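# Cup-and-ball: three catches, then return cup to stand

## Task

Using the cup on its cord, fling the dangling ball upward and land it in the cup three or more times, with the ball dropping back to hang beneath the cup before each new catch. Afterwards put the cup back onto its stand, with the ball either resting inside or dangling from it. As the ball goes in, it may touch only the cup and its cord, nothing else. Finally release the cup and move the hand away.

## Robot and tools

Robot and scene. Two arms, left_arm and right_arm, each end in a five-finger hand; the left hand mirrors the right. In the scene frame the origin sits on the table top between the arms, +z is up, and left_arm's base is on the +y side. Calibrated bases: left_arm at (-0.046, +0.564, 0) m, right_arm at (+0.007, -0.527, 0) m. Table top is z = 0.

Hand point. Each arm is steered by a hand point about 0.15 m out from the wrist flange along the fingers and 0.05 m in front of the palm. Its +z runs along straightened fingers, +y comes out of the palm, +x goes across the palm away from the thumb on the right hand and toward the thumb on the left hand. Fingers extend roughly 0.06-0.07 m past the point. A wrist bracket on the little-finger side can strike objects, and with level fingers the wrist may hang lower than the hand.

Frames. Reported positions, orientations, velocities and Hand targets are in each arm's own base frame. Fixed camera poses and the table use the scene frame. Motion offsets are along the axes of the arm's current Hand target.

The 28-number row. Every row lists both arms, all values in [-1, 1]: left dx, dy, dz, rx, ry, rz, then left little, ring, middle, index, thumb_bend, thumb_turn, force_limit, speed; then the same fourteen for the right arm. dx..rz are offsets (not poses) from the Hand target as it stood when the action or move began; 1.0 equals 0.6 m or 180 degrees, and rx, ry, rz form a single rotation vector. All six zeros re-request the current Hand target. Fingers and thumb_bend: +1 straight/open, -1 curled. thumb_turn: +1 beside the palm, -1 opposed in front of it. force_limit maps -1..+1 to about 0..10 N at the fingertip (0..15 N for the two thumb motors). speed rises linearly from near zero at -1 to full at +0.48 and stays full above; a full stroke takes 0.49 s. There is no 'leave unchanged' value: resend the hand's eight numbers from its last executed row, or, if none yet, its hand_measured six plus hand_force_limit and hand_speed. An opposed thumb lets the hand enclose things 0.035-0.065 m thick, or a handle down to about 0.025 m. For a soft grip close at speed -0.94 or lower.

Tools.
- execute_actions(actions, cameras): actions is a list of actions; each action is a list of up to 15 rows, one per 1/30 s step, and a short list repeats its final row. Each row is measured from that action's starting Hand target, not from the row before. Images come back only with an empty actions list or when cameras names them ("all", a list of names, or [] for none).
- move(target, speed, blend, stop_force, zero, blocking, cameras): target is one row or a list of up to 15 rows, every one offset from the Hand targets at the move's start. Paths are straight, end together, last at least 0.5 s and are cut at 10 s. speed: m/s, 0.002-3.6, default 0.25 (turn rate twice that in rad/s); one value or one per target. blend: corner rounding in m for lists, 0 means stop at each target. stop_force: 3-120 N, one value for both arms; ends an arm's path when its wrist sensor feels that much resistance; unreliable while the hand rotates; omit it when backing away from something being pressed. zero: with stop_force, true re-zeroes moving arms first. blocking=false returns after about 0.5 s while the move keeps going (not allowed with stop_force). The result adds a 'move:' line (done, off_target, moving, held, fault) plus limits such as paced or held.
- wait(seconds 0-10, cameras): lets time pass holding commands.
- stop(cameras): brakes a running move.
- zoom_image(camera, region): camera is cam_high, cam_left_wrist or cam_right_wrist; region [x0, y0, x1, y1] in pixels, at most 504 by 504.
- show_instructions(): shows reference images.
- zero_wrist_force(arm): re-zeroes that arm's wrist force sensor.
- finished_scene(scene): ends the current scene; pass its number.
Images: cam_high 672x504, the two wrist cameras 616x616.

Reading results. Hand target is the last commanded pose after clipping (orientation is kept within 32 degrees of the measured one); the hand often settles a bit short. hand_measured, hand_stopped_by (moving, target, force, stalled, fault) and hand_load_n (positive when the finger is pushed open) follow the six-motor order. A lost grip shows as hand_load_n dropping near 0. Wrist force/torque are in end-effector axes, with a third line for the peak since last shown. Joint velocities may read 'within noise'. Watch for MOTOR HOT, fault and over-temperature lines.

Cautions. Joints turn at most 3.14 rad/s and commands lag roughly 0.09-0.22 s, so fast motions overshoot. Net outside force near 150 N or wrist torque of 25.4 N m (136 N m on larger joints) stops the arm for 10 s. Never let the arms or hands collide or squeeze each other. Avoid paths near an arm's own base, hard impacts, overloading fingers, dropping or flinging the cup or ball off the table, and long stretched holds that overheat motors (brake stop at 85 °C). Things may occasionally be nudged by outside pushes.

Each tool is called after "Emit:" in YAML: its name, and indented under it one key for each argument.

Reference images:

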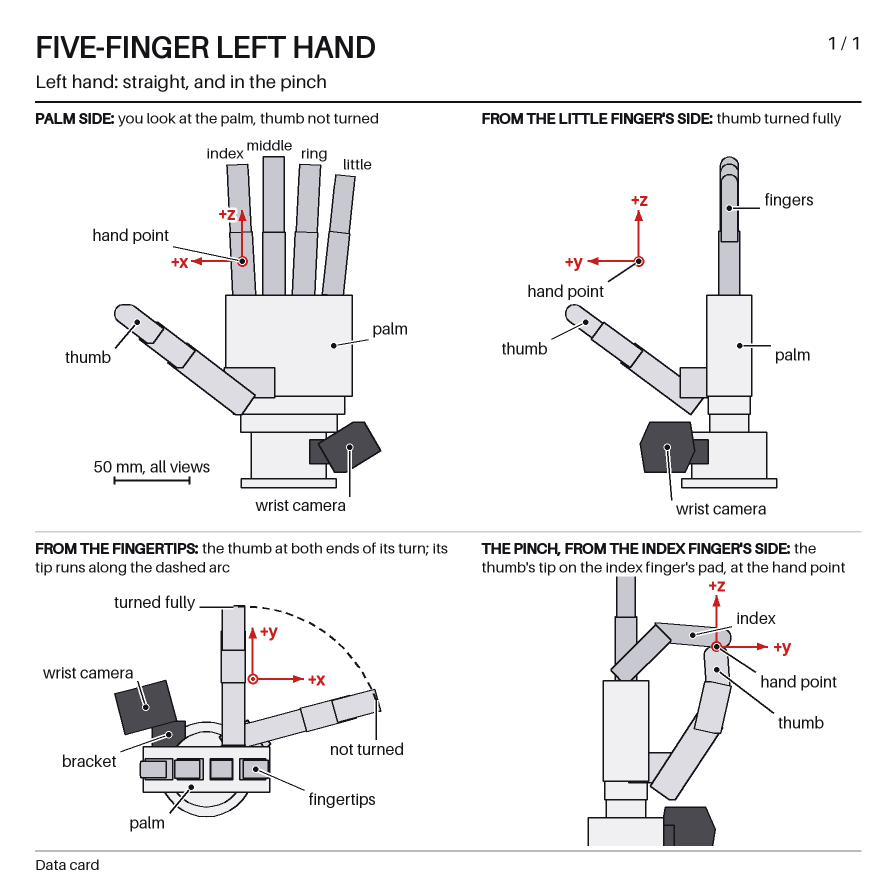

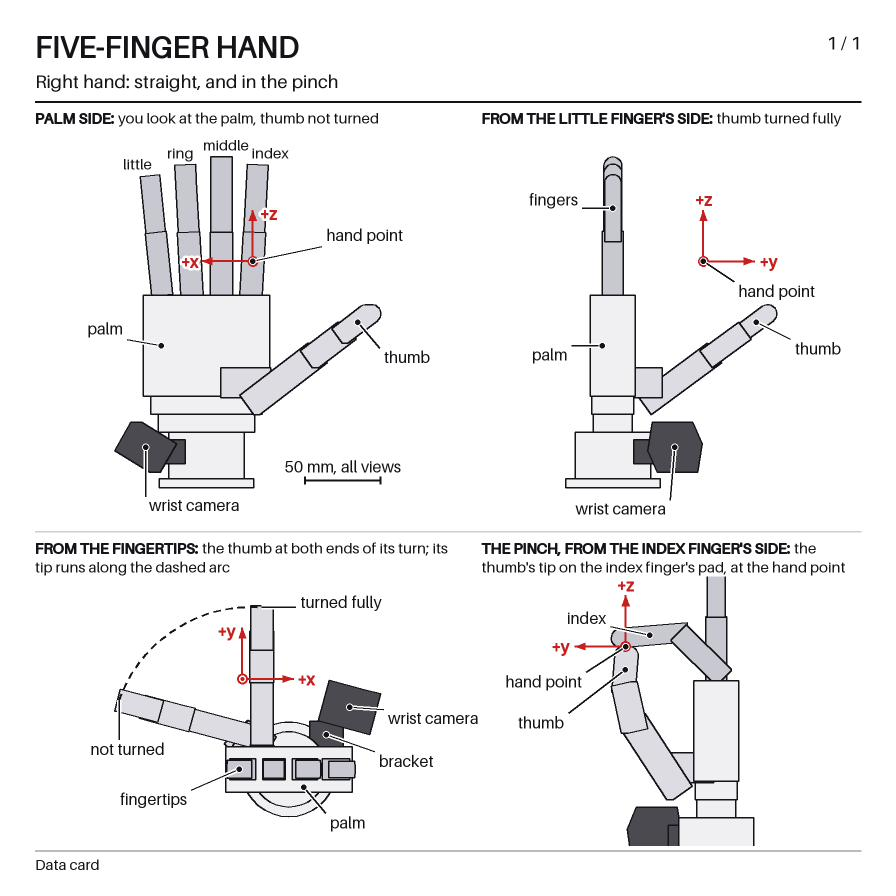

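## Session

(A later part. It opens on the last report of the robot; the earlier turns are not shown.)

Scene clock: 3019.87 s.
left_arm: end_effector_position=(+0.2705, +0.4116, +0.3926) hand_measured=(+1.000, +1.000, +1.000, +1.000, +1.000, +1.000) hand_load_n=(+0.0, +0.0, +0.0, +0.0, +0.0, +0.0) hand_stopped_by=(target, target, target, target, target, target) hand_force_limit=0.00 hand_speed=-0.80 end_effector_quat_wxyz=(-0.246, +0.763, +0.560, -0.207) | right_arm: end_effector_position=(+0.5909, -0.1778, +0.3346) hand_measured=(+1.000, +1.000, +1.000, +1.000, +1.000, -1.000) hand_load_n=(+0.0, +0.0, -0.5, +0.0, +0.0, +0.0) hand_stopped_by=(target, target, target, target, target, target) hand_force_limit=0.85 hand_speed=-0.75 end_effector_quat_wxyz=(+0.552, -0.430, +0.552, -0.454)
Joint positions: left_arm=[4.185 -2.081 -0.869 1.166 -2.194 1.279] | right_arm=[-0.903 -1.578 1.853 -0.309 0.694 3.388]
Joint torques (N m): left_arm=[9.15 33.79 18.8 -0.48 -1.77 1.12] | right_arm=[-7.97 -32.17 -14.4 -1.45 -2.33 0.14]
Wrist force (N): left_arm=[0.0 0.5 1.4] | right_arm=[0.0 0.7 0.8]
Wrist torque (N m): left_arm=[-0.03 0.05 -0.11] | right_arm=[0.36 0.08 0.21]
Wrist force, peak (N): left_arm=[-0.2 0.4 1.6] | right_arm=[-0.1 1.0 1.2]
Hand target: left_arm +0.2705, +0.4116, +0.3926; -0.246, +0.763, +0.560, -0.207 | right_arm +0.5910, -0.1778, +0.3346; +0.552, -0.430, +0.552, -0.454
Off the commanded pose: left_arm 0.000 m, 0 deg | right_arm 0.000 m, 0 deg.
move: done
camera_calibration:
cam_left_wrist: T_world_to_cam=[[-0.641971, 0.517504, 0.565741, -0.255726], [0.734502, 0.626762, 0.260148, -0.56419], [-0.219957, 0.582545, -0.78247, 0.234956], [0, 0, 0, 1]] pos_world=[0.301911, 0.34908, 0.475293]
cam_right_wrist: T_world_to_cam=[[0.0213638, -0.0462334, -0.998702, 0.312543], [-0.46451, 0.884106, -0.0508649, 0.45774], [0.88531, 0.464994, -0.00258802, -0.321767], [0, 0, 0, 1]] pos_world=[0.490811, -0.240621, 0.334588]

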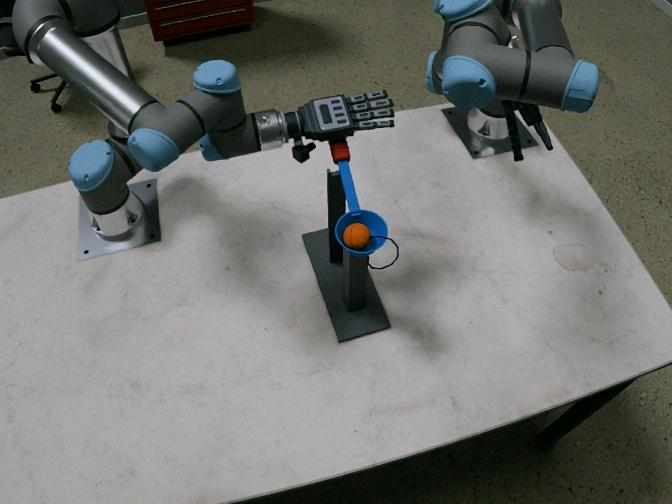

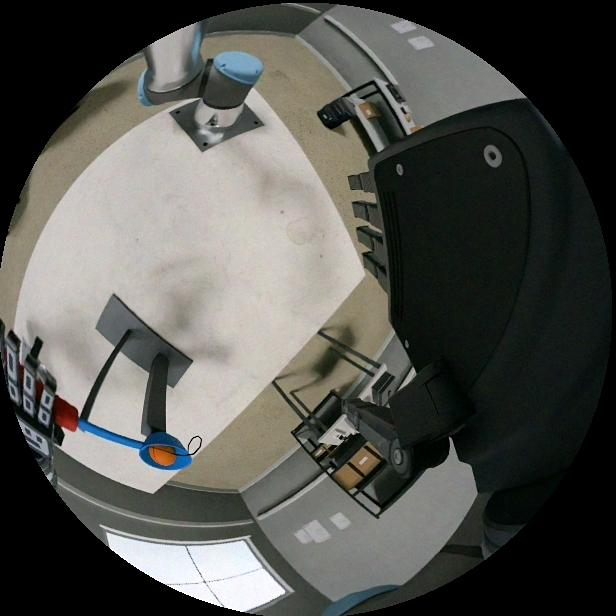

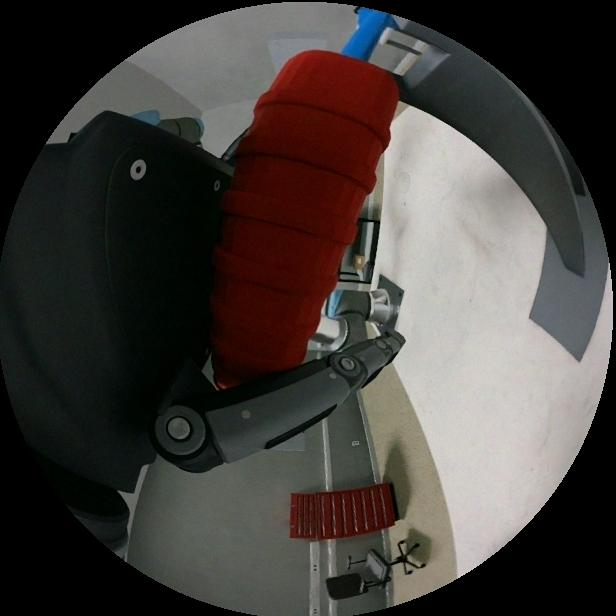

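Emit:
move:
  target: [0,0,0,0,0,0,1,1,1,1,1,1,0,-0.8,0,0.0092,0,0,0,0,1,1,1,1,1,-1,0.85,-0.75]
  speed: 0.02
  stop_force: 3

Emit:
move:
  target: [0,0,0,0,0,0,1,1,1,1,1,1,0,-0.8,0,0,0,0,0,0,-0.6,-0.6,-0.55,-0.6,0.75,-1,0.85,-0.75]
  cameras: ["cam_high", "cam_left_wrist", "cam_right_wrist"]

Scene clock: 3025.17 s.
left_arm: end_effector_position=(+0.2705, +0.4116, +0.3926) hand_measured=(+1.000, +1.000, +1.000, +1.000, +1.000, +1.000) hand_load_n=(+0.0, +0.0, +0.0, -0.5, +0.0, +0.0) hand_stopped_by=(target, target, target, target, target, target) hand_force_limit=0.00 hand_speed=-0.80 end_effector_quat_wxyz=(-0.246, +0.763, +0.560, -0.207) | right_arm: end_effector_position=(+0.5911, -0.1766, +0.3292) hand_measured=(+1.000, +1.000, +1.000, +1.000, +1.000, -1.000) hand_load_n=(+0.0, -0.5, +0.0, -0.5, +0.0, +0.0) hand_stopped_by=(target, target, target, target, target, target) hand_force_limit=0.85 hand_speed=-0.75 end_effector_quat_wxyz=(+0.552, -0.430, +0.552, -0.454)
Joint positions: left_arm=[4.185 -2.081 -0.869 1.166 -2.194 1.279] | right_arm=[-0.901 -1.575 1.865 -0.323 0.696 3.388]
Joint torques (N m): left_arm=[8.94 34.32 18.99 -0.45 -1.77 1.08] | right_arm=[-1.55 -19.01 -28.49 0.39 -0.27 -2.12]
Wrist force (N): left_arm=[-0.2 0.3 1.3] | right_arm=[-0.2 0.7 0.7]
Wrist torque (N m): left_arm=[-0.04 0.07 -0.12] | right_arm=[0.35 0.11 0.20]
Wrist force, peak (N): left_arm=[-0.4 0.5 1.6] | right_arm=[0.0 0.6 1.4]
Hand target: left_arm +0.2705, +0.4116, +0.3926; -0.246, +0.763, +0.560, -0.207 | right_arm +0.5911, -0.1766, +0.3292; +0.552, -0.430, +0.552, -0.454
Off the commanded pose: left_arm 0.000 m, 0 deg | right_arm 0.000 m, 0 deg.
move: done

Scene clock: 3027.77 s.
left_arm: end_effector_position=(+0.2705, +0.4116, +0.3926) hand_measured=(+1.000, +1.000, +1.000, +1.000, +1.000, +1.000) hand_load_n=(+0.0, +0.0, +0.0, +0.0, +0.0, +0.0) hand_stopped_by=(target, target, target, target, target, target) hand_force_limit=0.00 hand_speed=-0.80 end_effector_quat_wxyz=(-0.246, +0.763, +0.560, -0.207) | right_arm: end_effector_position=(+0.5911, -0.1766, +0.3292) hand_measured=(-0.600, -0.600, -0.550, -0.600, +0.750, -1.000) hand_load_n=(+0.0, +0.0, +0.0, +0.5, +0.0, +0.0) hand_stopped_by=(target, target, target, target, target, target) hand_force_limit=0.85 hand_speed=-0.75 end_effector_quat_wxyz=(+0.552, -0.430, +0.552, -0.454)
Joint positions: left_arm=[4.185 -2.081 -0.869 1.166 -2.194 1.279] | right_arm=[-0.901 -1.575 1.865 -0.323 0.696 3.388]
Joint torques (N m): left_arm=[9.38 33.77 18.72 -0.46 -1.71 1.06] | right_arm=[-6.16 -30.44 -17.21 -2.1 -1.96 -2.11]
Wrist force (N): left_arm=[-0.1 0.4 1.2] | right_arm=[-0.1 0.6 0.8]
Wrist torque (N m): left_arm=[-0.02 0.05 -0.11] | right_arm=[0.35 0.09 0.20]
Wrist force, peak (N): left_arm=[-0.2 0.5 1.6] | right_arm=[-0.3 0.8 1.2]
Hand target: left_arm +0.2705, +0.4116, +0.3926; -0.246, +0.763, +0.560, -0.207 | right_arm +0.5911, -0.1766, +0.3292; +0.552, -0.430, +0.552, -0.454
Off the commanded pose: left_arm 0.000 m, 0 deg | right_arm 0.000 m, 0 deg.
move: done
camera_calibration:
cam_left_wrist: T_world_to_cam=[[-0.641971, 0.517504, 0.565741, -0.255726], [0.734502, 0.626762, 0.260148, -0.56419], [-0.219957, 0.582545, -0.78247, 0.234956], [0, 0, 0, 1]] pos_world=[0.301911, 0.34908, 0.475293]
cam_right_wrist: T_world_to_cam=[[0.0213638, -0.0462334, -0.998702, 0.307201], [-0.46451, 0.884106, -0.0508649, 0.456498], [0.88531, 0.464994, -0.00258802, -0.322516], [0, 0, 0, 1]] pos_world=[0.491011, -0.239421, 0.329188]

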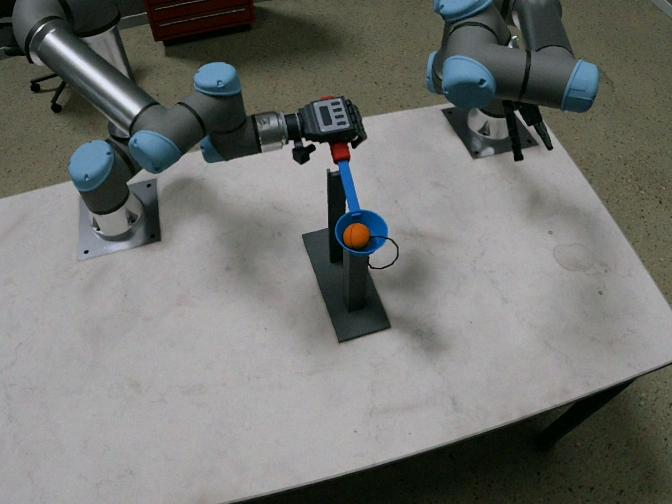

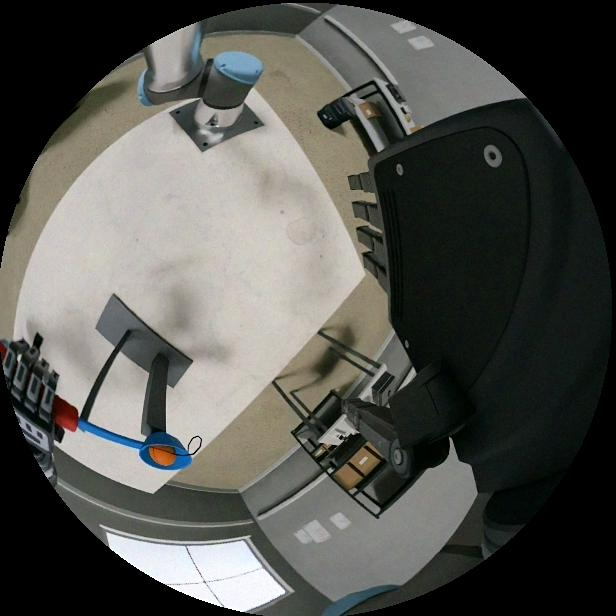

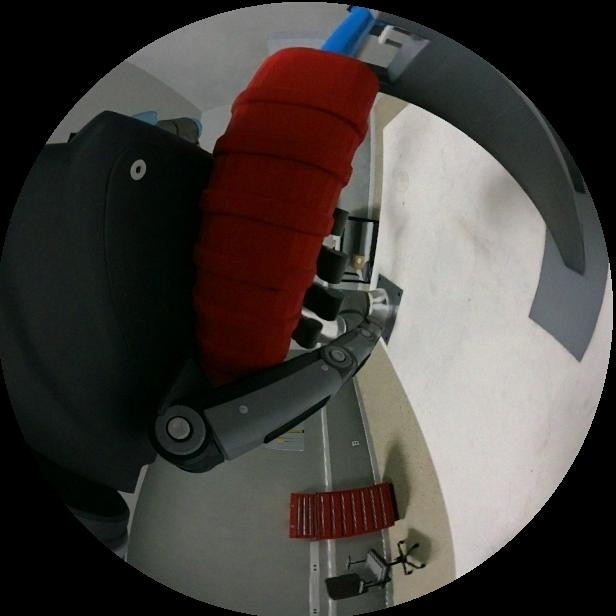

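Handle is nicely enclosed. Close the grip gently.

Emit:
move:
  target: [0,0,0,0,0,0,1,1,1,1,1,1,0,-0.8,0,0,0,0,0,0,-1,-1,-1,-1,-1,-1,0.5,-0.92]
  cameras: ["cam_high", "cam_left_wrist", "cam_right_wrist"]

Emit:
zoom_image:
  camera: "cam_high"
  region: [270, 80, 400, 190]

Emit:
zoom_image:
  camera: "cam_high"
  region: [290, 170, 410, 260]

Emit:
zoom_image:
  camera: "cam_left_wrist"
  region: [0, 330, 240, 500]

Scene clock: 3033.23 s.
left_arm: end_effector_position=(+0.2705, +0.4116, +0.3926) hand_measured=(+1.000, +1.000, +1.000, +1.000, +1.000, +1.000) hand_load_n=(+0.0, +0.0, +0.0, +0.0, +0.0, -0.5) hand_stopped_by=(target, target, target, target, target, target) hand_force_limit=0.00 hand_speed=-0.80 end_effector_quat_wxyz=(-0.246, +0.763, +0.560, -0.207) | right_arm: end_effector_position=(+0.5911, -0.1766, +0.3292) hand_measured=(-0.994, -0.948, -0.972, -0.970, +0.468, -1.000) hand_load_n=(+6.0, +2.5, +9.0, +8.5, +11.0, +4.5) hand_stopped_by=(force, force, force, force, force, target) hand_force_limit=0.50 hand_speed=-0.92 end_effector_quat_wxyz=(+0.552, -0.430, +0.552, -0.454)
Joint positions: left_arm=[4.185 -2.081 -0.869 1.166 -2.194 1.279] | right_arm=[-0.901 -1.575 1.865 -0.323 0.696 3.388]
Joint torques (N m): left_arm=[8.89 33.8 18.71 -0.43 -1.66 1.03] | right_arm=[-6.37 -30.21 -17.41 -2.03 -1.76 -1.64]
Wrist force (N): left_arm=[0.0 0.4 1.6] | right_arm=[0.9 5.0 0.8]
Wrist torque (N m): left_arm=[-0.05 0.05 -0.11] | right_arm=[0.64 0.03 0.80]
Wrist force, peak (N): left_arm=[-0.2 0.5 1.6] | right_arm=[0.7 5.2 0.4]
Hand target: left_arm +0.2705, +0.4116, +0.3926; -0.246, +0.763, +0.560, -0.207 | right_arm +0.5911, -0.1766, +0.3292; +0.552, -0.430, +0.552, -0.454
Off the commanded pose: left_arm 0.000 m, 0 deg | right_arm 0.000 m, 0 deg.
move: done
camera_calibration:
cam_left_wrist: T_world_to_cam=[[-0.641971, 0.517504, 0.565741, -0.255726], [0.734502, 0.626762, 0.260148, -0.56419], [-0.219957, 0.582545, -0.78247, 0.234956], [0, 0, 0, 1]] pos_world=[0.301911, 0.34908, 0.475293]
cam_right_wrist: T_world_to_cam=[[0.0213638, -0.0462334, -0.998702, 0.307201], [-0.46451, 0.884106, -0.0508649, 0.456498], [0.88531, 0.464994, -0.00258802, -0.322516], [0, 0, 0, 1]] pos_world=[0.491011, -0.239421, 0.329188]

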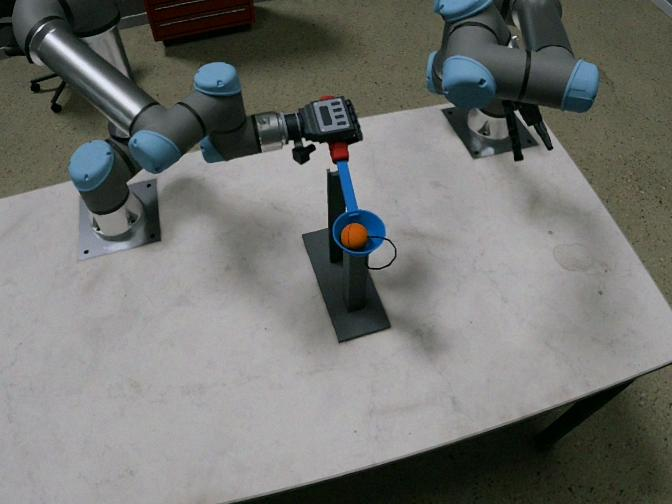

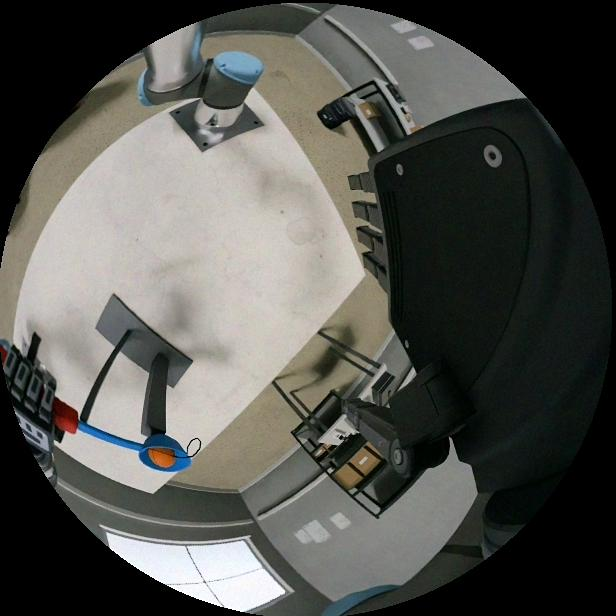

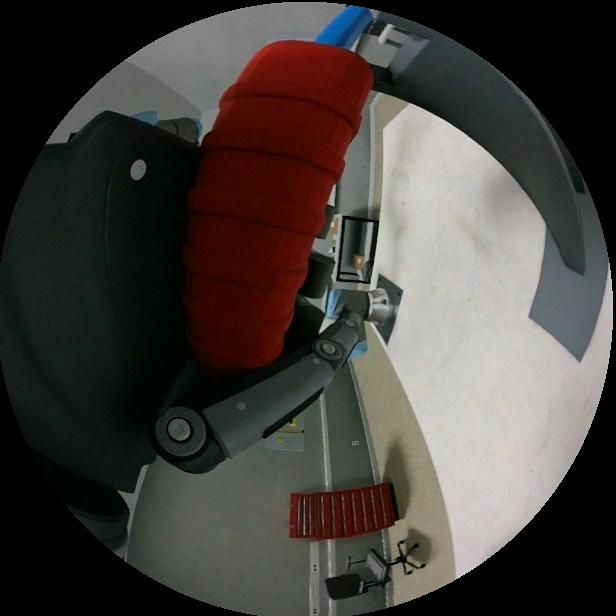

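Scaled by 3.877 from the camera's 672x504 image, which has a finer 960x720 frame.

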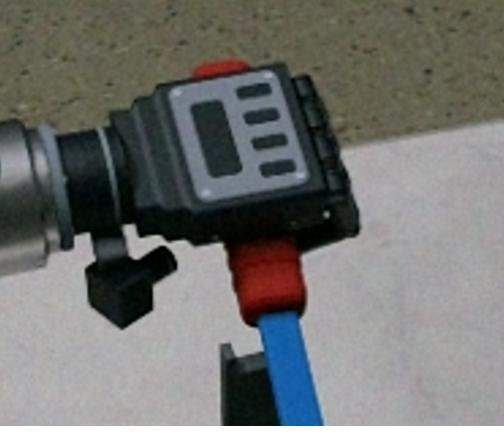

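Scaled by 4.200 from the camera's 672x504 image, which has a finer 960x720 frame.

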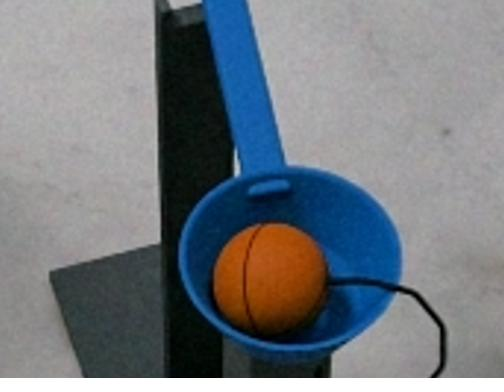

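Scaled by 2.100 from the camera's 616x616 image, which has a finer 880x880 frame.

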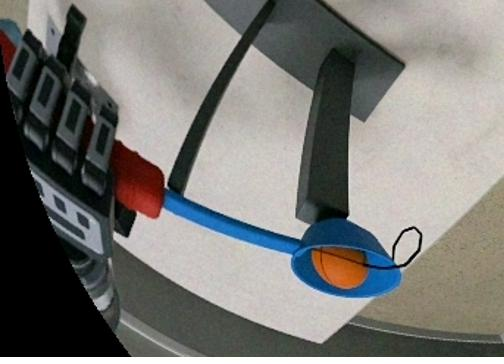

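Emit:
move:
  target:
    - [0,0,0,0,0,0,1,1,1,1,1,1,0,-0.8,-0.0110,-0.0488,0.0010,0,0,0,-1,-1,-1,-1,-1,-1,0.5,-0.92]
    - [0,0,0,0,0,0,1,1,1,1,1,1,0,-0.8,-0.0209,-0.0306,-0.0489,-0.0084,-0.0408,-0.0253,-1,-1,-1,-1,-1,-1,0.5,-0.92]
  speed: 0.06
  cameras: ["cam_high", "cam_left_wrist"]

Emit:
zoom_image:
  camera: "cam_high"
  region: [290, 110, 410, 200]

Emit:
zoom_image:
  camera: "cam_high"
  region: [290, 170, 410, 260]

Emit:
zoom_image:
  camera: "cam_left_wrist"
  region: [40, 360, 240, 510]

Scene clock: 3050.63 s.
left_arm: end_effector_position=(+0.2705, +0.4116, +0.3926) hand_measured=(+1.000, +1.000, +1.000, +1.000, +1.000, +1.000) hand_load_n=(+0.0, +0.0, +0.0, -0.5, +0.0, +0.0) hand_stopped_by=(target, target, target, target, target, target) hand_force_limit=0.00 hand_speed=-0.80 end_effector_quat_wxyz=(-0.246, +0.763, +0.560, -0.207) | right_arm: end_effector_position=(+0.5615, -0.1676, +0.3492) hand_measured=(-0.994, -0.948, -0.972, -0.970, +0.468, -1.000) hand_load_n=(+6.0, +2.5, +9.0, +8.5, +11.0, +5.0) hand_stopped_by=(force, force, force, force, force, target) hand_force_limit=0.50 hand_speed=-0.92 end_effector_quat_wxyz=(+0.562, -0.487, +0.504, -0.440)
Joint positions: left_arm=[4.185 -2.081 -0.869 1.166 -2.194 1.279] | right_arm=[-0.981 -1.612 1.837 -0.265 0.485 3.315]
Joint torques (N m): left_arm=[9.65 33.5 19.5 -0.54 -1.74 1.05] | right_arm=[9.08 -22 -30.14 -0.57 2.88 1.55]
Wrist force (N): left_arm=[-0.1 0.4 1.2] | right_arm=[0.5 4.7 0.5]
Wrist torque (N m): left_arm=[-0.02 0.05 -0.12] | right_arm=[0.65 0.08 0.76]
Wrist force, peak (N): left_arm=[-0.2 0.4 1.6] | right_arm=[1.1 5.8 0.7]
Hand target: left_arm +0.2705, +0.4116, +0.3926; -0.246, +0.763, +0.560, -0.207 | right_arm +0.5615, -0.1676, +0.3493; +0.562, -0.487, +0.504, -0.440
Off the commanded pose: left_arm 0.000 m, 0 deg | right_arm 0.000 m, 0 deg.
move: done
camera_calibration:
cam_left_wrist: T_world_to_cam=[[-0.641971, 0.517504, 0.565741, -0.255726], [0.734502, 0.626762, 0.260148, -0.56419], [-0.219957, 0.582545, -0.78247, 0.234956], [0, 0, 0, 1]] pos_world=[0.301911, 0.34908, 0.475293]
Images, in order (width x height): cam_high 672x504, cam_left_wrist 616x616.

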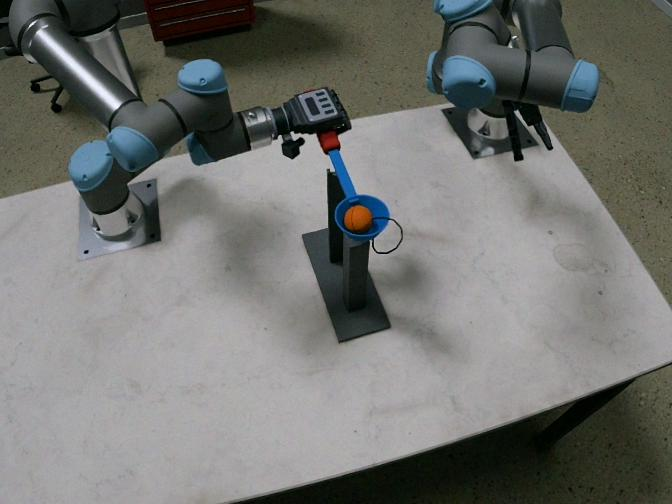

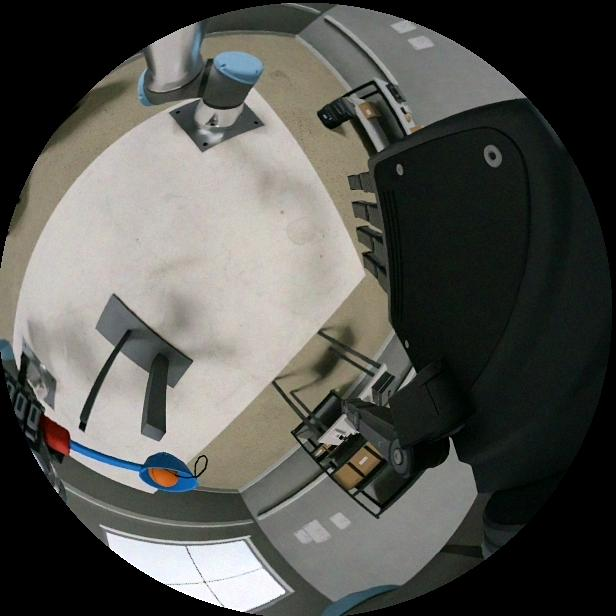

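Scaled by 4.200 from the camera's 672x504 image, which has a finer 960x720 frame.

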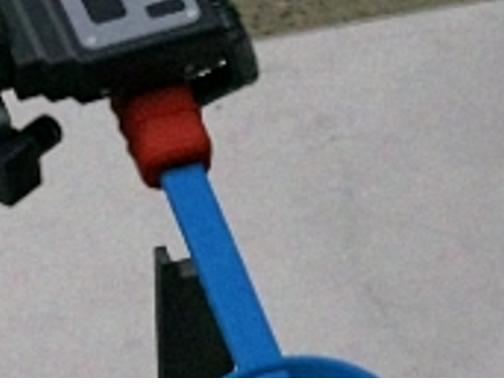

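Scaled by 4.200 from the camera's 672x504 image, which has a finer 960x720 frame.

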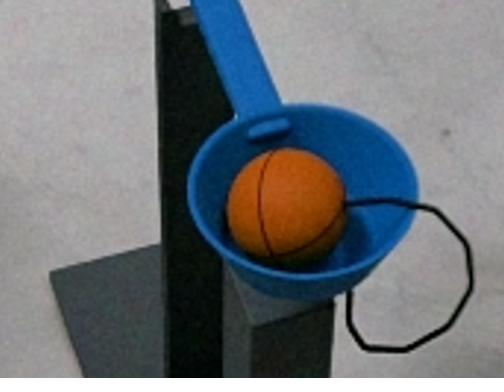

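Scaled by 2.520 from the camera's 616x616 image, which has a finer 880x880 frame.

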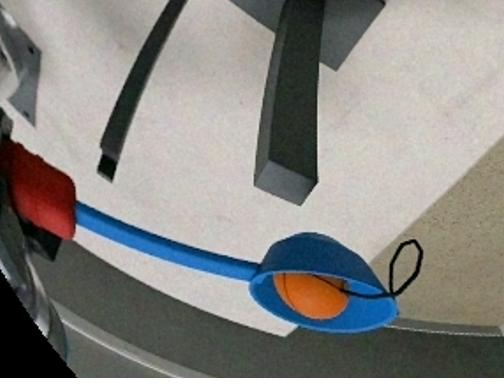

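Emit:
move:
  target: [0,0,0,0,0,0,1,1,1,1,1,1,0,-0.8,0.0023,0.0502,0.0030,0.0003,0.0022,0,-1,-1,-1,-1,-1,-1,0.5,-0.92]
  speed: 0.05
  cameras: ["cam_high", "cam_left_wrist"]

Emit:
zoom_image:
  camera: "cam_high"
  region: [290, 110, 410, 200]

Emit:
zoom_image:
  camera: "cam_high"
  region: [290, 170, 410, 260]

Emit:
zoom_image:
  camera: "cam_left_wrist"
  region: [40, 360, 240, 510]

Scene clock: 3064.70 s.
left_arm: end_effector_position=(+0.2705, +0.4116, +0.3926) hand_measured=(+1.000, +1.000, +1.000, +1.000, +1.000, +1.000) hand_load_n=(+0.0, +0.0, +0.0, +0.0, -0.5, +0.0) hand_stopped_by=(target, target, target, target, target, target) hand_force_limit=0.00 hand_speed=-0.80 end_effector_quat_wxyz=(-0.246, +0.763, +0.560, -0.207) | right_arm: end_effector_position=(+0.5637, -0.1646, +0.3191) hand_measured=(-0.994, -0.948, -0.972, -0.970, +0.468, -1.000) hand_load_n=(+6.0, +2.5, +9.0, +8.5, +11.0, +4.5) hand_stopped_by=(force, force, force, force, force, target) hand_force_limit=0.50 hand_speed=-0.92 end_effector_quat_wxyz=(+0.560, -0.485, +0.505, -0.442) end_effector_velocity=(+0.000, -0.001, +0.002) end_effector_angular_velocity=(+0.003, +0.001, -0.001)
Joint positions: left_arm=[4.185 -2.081 -0.869 1.166 -2.194 1.279] | right_arm=[-0.97 -1.596 1.901 -0.343 0.503 3.313]
Joint velocities: left_arm=[within noise] | right_arm=[-0.001 -0.001 -0.005 0.006 0 0.002]
Joint torques (N m): left_arm=[8.78 33.56 20.22 -0.39 -1.67 1.02] | right_arm=[-5.35 -31.92 -30.75 -0.23 -1.32 1.31]
Wrist force (N): left_arm=[-0.2 0.4 1.4] | right_arm=[0.6 4.6 0.5]
Wrist torque (N m): left_arm=[-0.04 0.07 -0.12] | right_arm=[0.72 0.05 0.82]
Wrist force, peak (N): left_arm=[-0.1 0.6 1.6] | right_arm=[0.8 6.1 0.8]
Hand target: left_arm +0.2705, +0.4116, +0.3926; -0.246, +0.763, +0.560, -0.207 | right_arm +0.5636, -0.1646, +0.3193; +0.560, -0.485, +0.505, -0.442
Off the commanded pose: left_arm 0.000 m, 0 deg | right_arm 0.000 m, 0 deg.
move: done
camera_calibration:
cam_left_wrist: T_world_to_cam=[[-0.641971, 0.517504, 0.565741, -0.255726], [0.734502, 0.626762, 0.260148, -0.56419], [-0.219957, 0.582545, -0.78247, 0.234956], [0, 0, 0, 1]] pos_world=[0.301911, 0.34908, 0.475293]
Images, in order (width x height): cam_high 672x504, cam_left_wrist 616x616.

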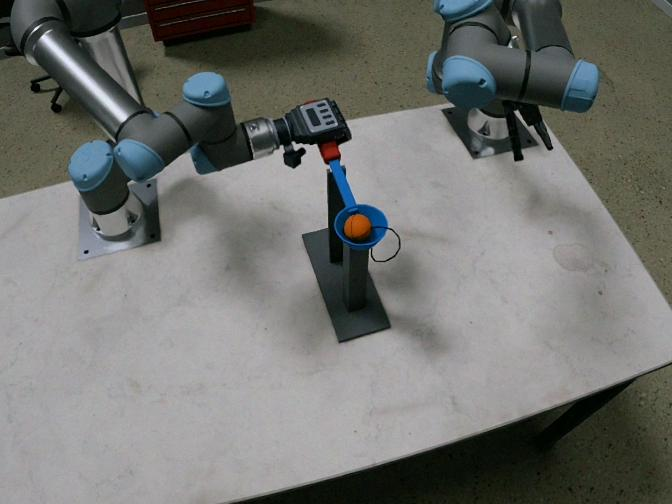

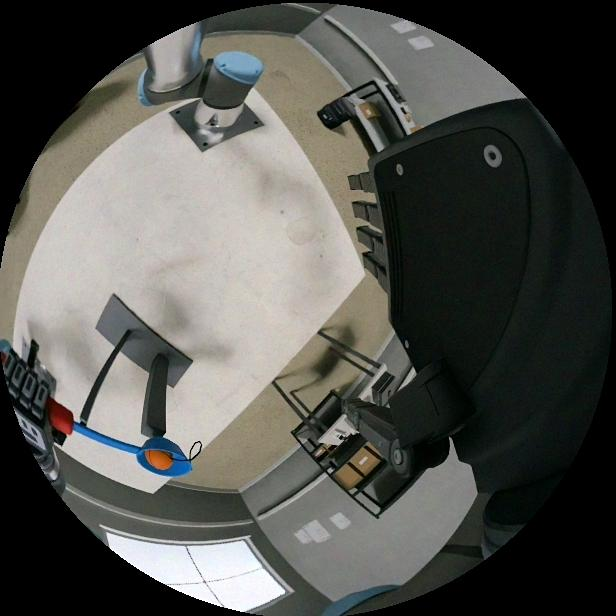

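Scaled by 4.200 from the camera's 672x504 image, which has a finer 960x720 frame.

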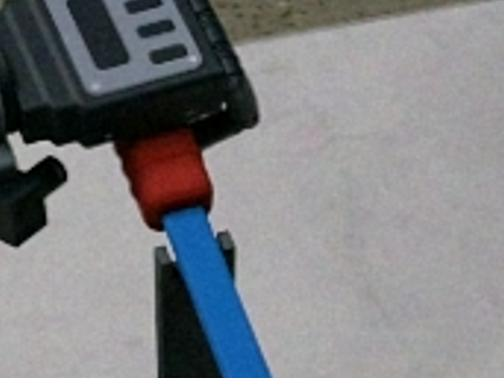

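Scaled by 4.200 from the camera's 672x504 image, which has a finer 960x720 frame.

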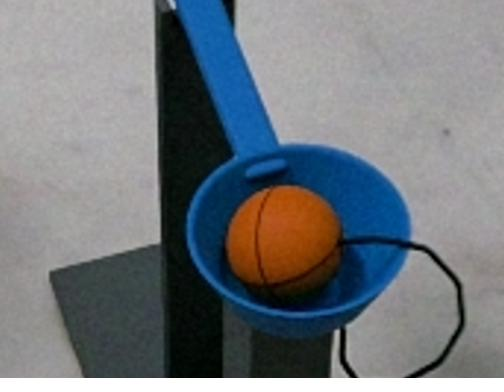

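Scaled by 2.520 from the camera's 616x616 image, which has a finer 880x880 frame.

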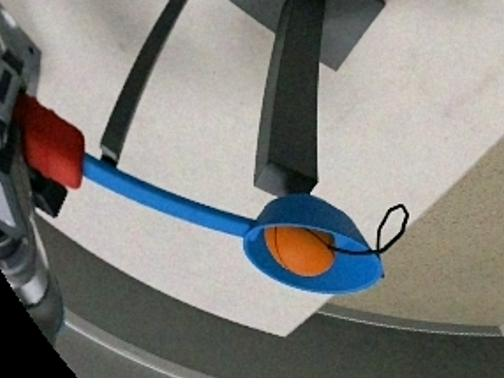

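Emit:
move:
  target: [0,0,0,0,0,0,1,1,1,1,1,1,0,-0.8,0.0057,0.0413,-0.0007,0,0,0,-1,-1,-1,-1,-1,-1,0.5,-0.92]
  speed: 0.012
  stop_force: 3
  cameras: ["cam_high", "cam_left_wrist"]

Emit:
zoom_image:
  camera: "cam_high"
  region: [290, 110, 410, 200]

Emit:
zoom_image:
  camera: "cam_high"
  region: [290, 170, 410, 260]

Emit:
zoom_image:
  camera: "cam_left_wrist"
  region: [40, 360, 240, 510]

Scene clock: 3071.87 s.
left_arm: end_effector_position=(+0.2705, +0.4116, +0.3926) hand_measured=(+1.000, +1.000, +1.000, +1.000, +1.000, +1.000) hand_load_n=(-0.5, +0.0, +0.0, +0.0, +0.0, +0.0) hand_stopped_by=(target, target, target, target, target, target) hand_force_limit=0.00 hand_speed=-0.80 end_effector_quat_wxyz=(-0.246, +0.763, +0.560, -0.207) | right_arm: end_effector_position=(+0.5636, -0.1646, +0.3054) hand_measured=(-0.994, -0.950, -0.972, -0.970, +0.468, -1.000) hand_load_n=(+4.5, +1.5, +8.5, +8.5, +10.5, +3.5) hand_stopped_by=(force, force, force, force, force, target) hand_force_limit=0.50 hand_speed=-0.92 end_effector_quat_wxyz=(+0.560, -0.485, +0.505, -0.442)
Joint positions: left_arm=[4.185 -2.081 -0.869 1.166 -2.194 1.279] | right_arm=[-0.971 -1.585 1.928 -0.381 0.503 3.313]
Joint torques (N m): left_arm=[9.13 33.66 20.12 -0.47 -1.7 1.09] | right_arm=[1.22 -31.96 -28.58 -1.66 1.75 -1.96]
Wrist force (N): left_arm=[-0.2 0.5 1.3] | right_arm=[1.3 2.3 0.6]
Wrist torque (N m): left_arm=[-0.02 0.07 -0.13] | right_arm=[0.51 0.03 0.55]
Wrist force, peak (N): left_arm=[-0.2 0.5 1.5] | right_arm=[0.7 5.4 0.9]
Hand target: left_arm +0.2705, +0.4116, +0.3926; -0.246, +0.763, +0.560, -0.207 | right_arm +0.5636, -0.1646, +0.3054; +0.560, -0.485, +0.505, -0.442 (not the last commanded pose)
Off the commanded pose: left_arm 0.000 m, 0 deg | right_arm 0.011 m, 0 deg.
move: contact (right_arm)
camera_calibration:
cam_left_wrist: T_world_to_cam=[[-0.641971, 0.517504, 0.565741, -0.255726], [0.734502, 0.626762, 0.260148, -0.56419], [-0.219957, 0.582545, -0.78247, 0.234956], [0, 0, 0, 1]] pos_world=[0.301911, 0.34908, 0.475293]
Images, in order (width x height): cam_high 672x504, cam_left_wrist 616x616.

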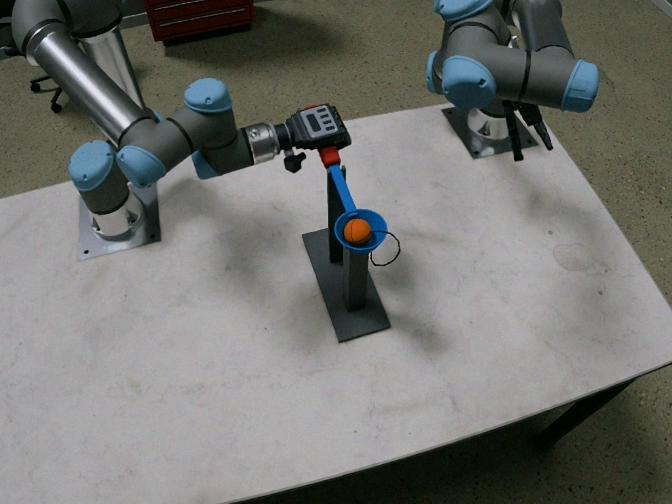

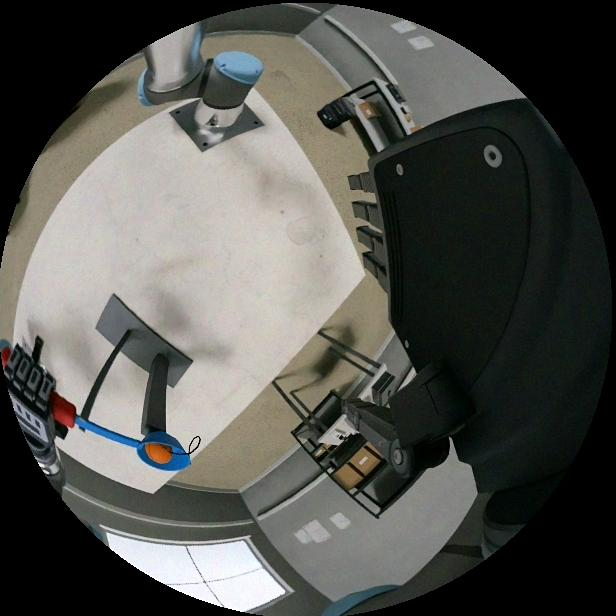

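Scaled by 4.200 from the camera's 672x504 image, which has a finer 960x720 frame.

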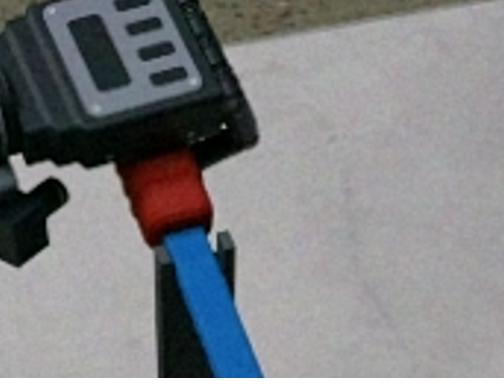

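Scaled by 4.200 from the camera's 672x504 image, which has a finer 960x720 frame.

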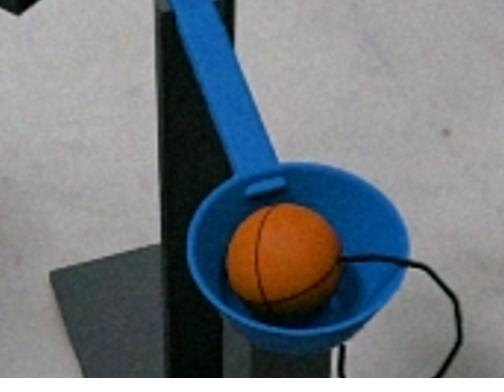

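Scaled by 2.520 from the camera's 616x616 image, which has a finer 880x880 frame.

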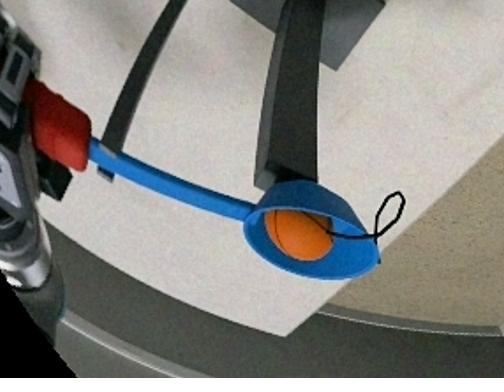

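Emit:
move:
  target: [0,0,0,0,0,0,1,1,1,1,1,1,0,-0.8,-0.0010,-0.0069,0.0001,0.0012,0.0001,0.0122,-1,-1,-1,-1,-1,-1,0.5,-0.92]
  speed: 0.03
  cameras: ["cam_high", "cam_left_wrist"]

Emit:
zoom_image:
  camera: "cam_high"
  region: [290, 110, 410, 200]

Emit:
zoom_image:
  camera: "cam_high"
  region: [290, 170, 410, 260]

Emit:
zoom_image:
  camera: "cam_left_wrist"
  region: [40, 360, 240, 510]

Scene clock: 3076.73 s.
left_arm: end_effector_position=(+0.2705, +0.4116, +0.3926) hand_measured=(+1.000, +1.000, +1.000, +1.000, +1.000, +1.000) hand_load_n=(+0.0, +0.0, +0.0, +0.0, +0.0, -0.5) hand_stopped_by=(target, target, target, target, target, target) hand_force_limit=0.00 hand_speed=-0.80 end_effector_quat_wxyz=(-0.246, +0.763, +0.560, -0.207) | right_arm: end_effector_position=(+0.5636, -0.1646, +0.3097) hand_measured=(-0.994, -0.950, -0.972, -0.970, +0.468, -1.000) hand_load_n=(+0.0, +0.0, +7.0, +8.0, +9.0, +3.0) hand_stopped_by=(force, force, force, force, force, target) hand_force_limit=0.50 hand_speed=-0.92 end_effector_quat_wxyz=(+0.570, -0.474, +0.514, -0.432)
Joint positions: left_arm=[4.185 -2.081 -0.869 1.166 -2.194 1.279] | right_arm=[-0.973 -1.586 1.923 -0.384 0.501 3.359]
Joint torques (N m): left_arm=[8.99 33.94 20.51 -0.49 -1.74 1.11] | right_arm=[-3.6 -31.37 -21.94 -2.21 -2.26 -2.15]
Wrist force (N): left_arm=[-0.1 0.5 1.3] | right_arm=[0.6 2.2 0.1]
Wrist torque (N m): left_arm=[-0.01 0.06 -0.13] | right_arm=[0.45 0.25 0.12]
Wrist force, peak (N): left_arm=[-0.3 0.4 1.7] | right_arm=[1.3 3.7 0.6]
Hand target: left_arm +0.2705, +0.4116, +0.3926; -0.246, +0.763, +0.560, -0.207 | right_arm +0.5636, -0.1646, +0.3096; +0.570, -0.474, +0.514, -0.432
Off the commanded pose: left_arm 0.000 m, 0 deg | right_arm 0.000 m, 0 deg.
move: done
camera_calibration:
cam_left_wrist: T_world_to_cam=[[-0.641971, 0.517504, 0.565741, -0.255726], [0.734502, 0.626762, 0.260148, -0.56419], [-0.219957, 0.582545, -0.78247, 0.234956], [0, 0, 0, 1]] pos_world=[0.301911, 0.34908, 0.475293]
Images, in order (width x height): cam_high 672x504, cam_left_wrist 616x616.

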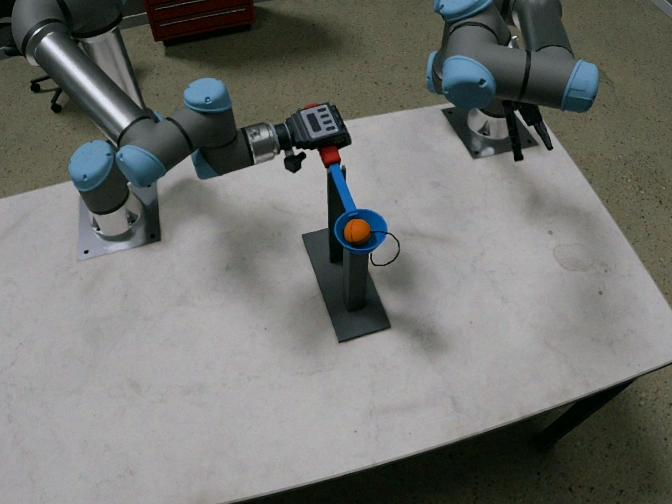

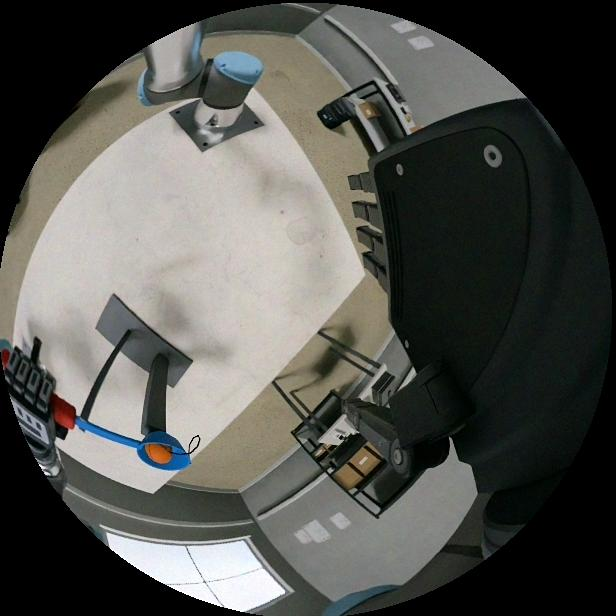

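Scaled by 4.200 from the camera's 672x504 image, which has a finer 960x720 frame.

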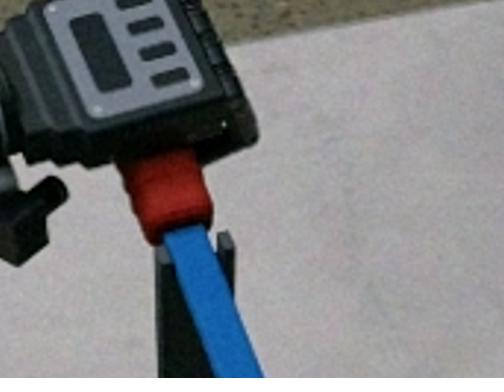

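Scaled by 4.200 from the camera's 672x504 image, which has a finer 960x720 frame.

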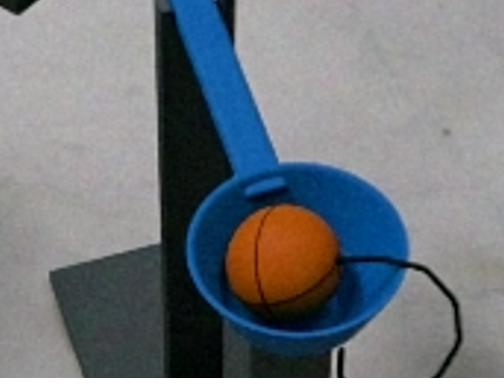

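Scaled by 2.520 from the camera's 616x616 image, which has a finer 880x880 frame.

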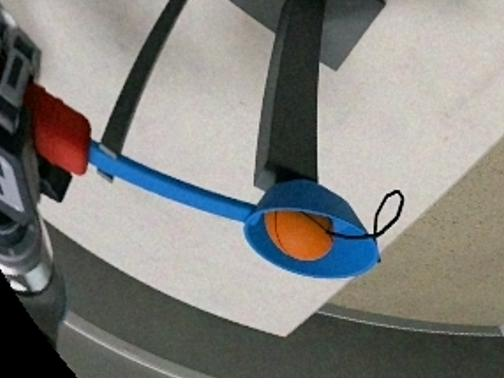

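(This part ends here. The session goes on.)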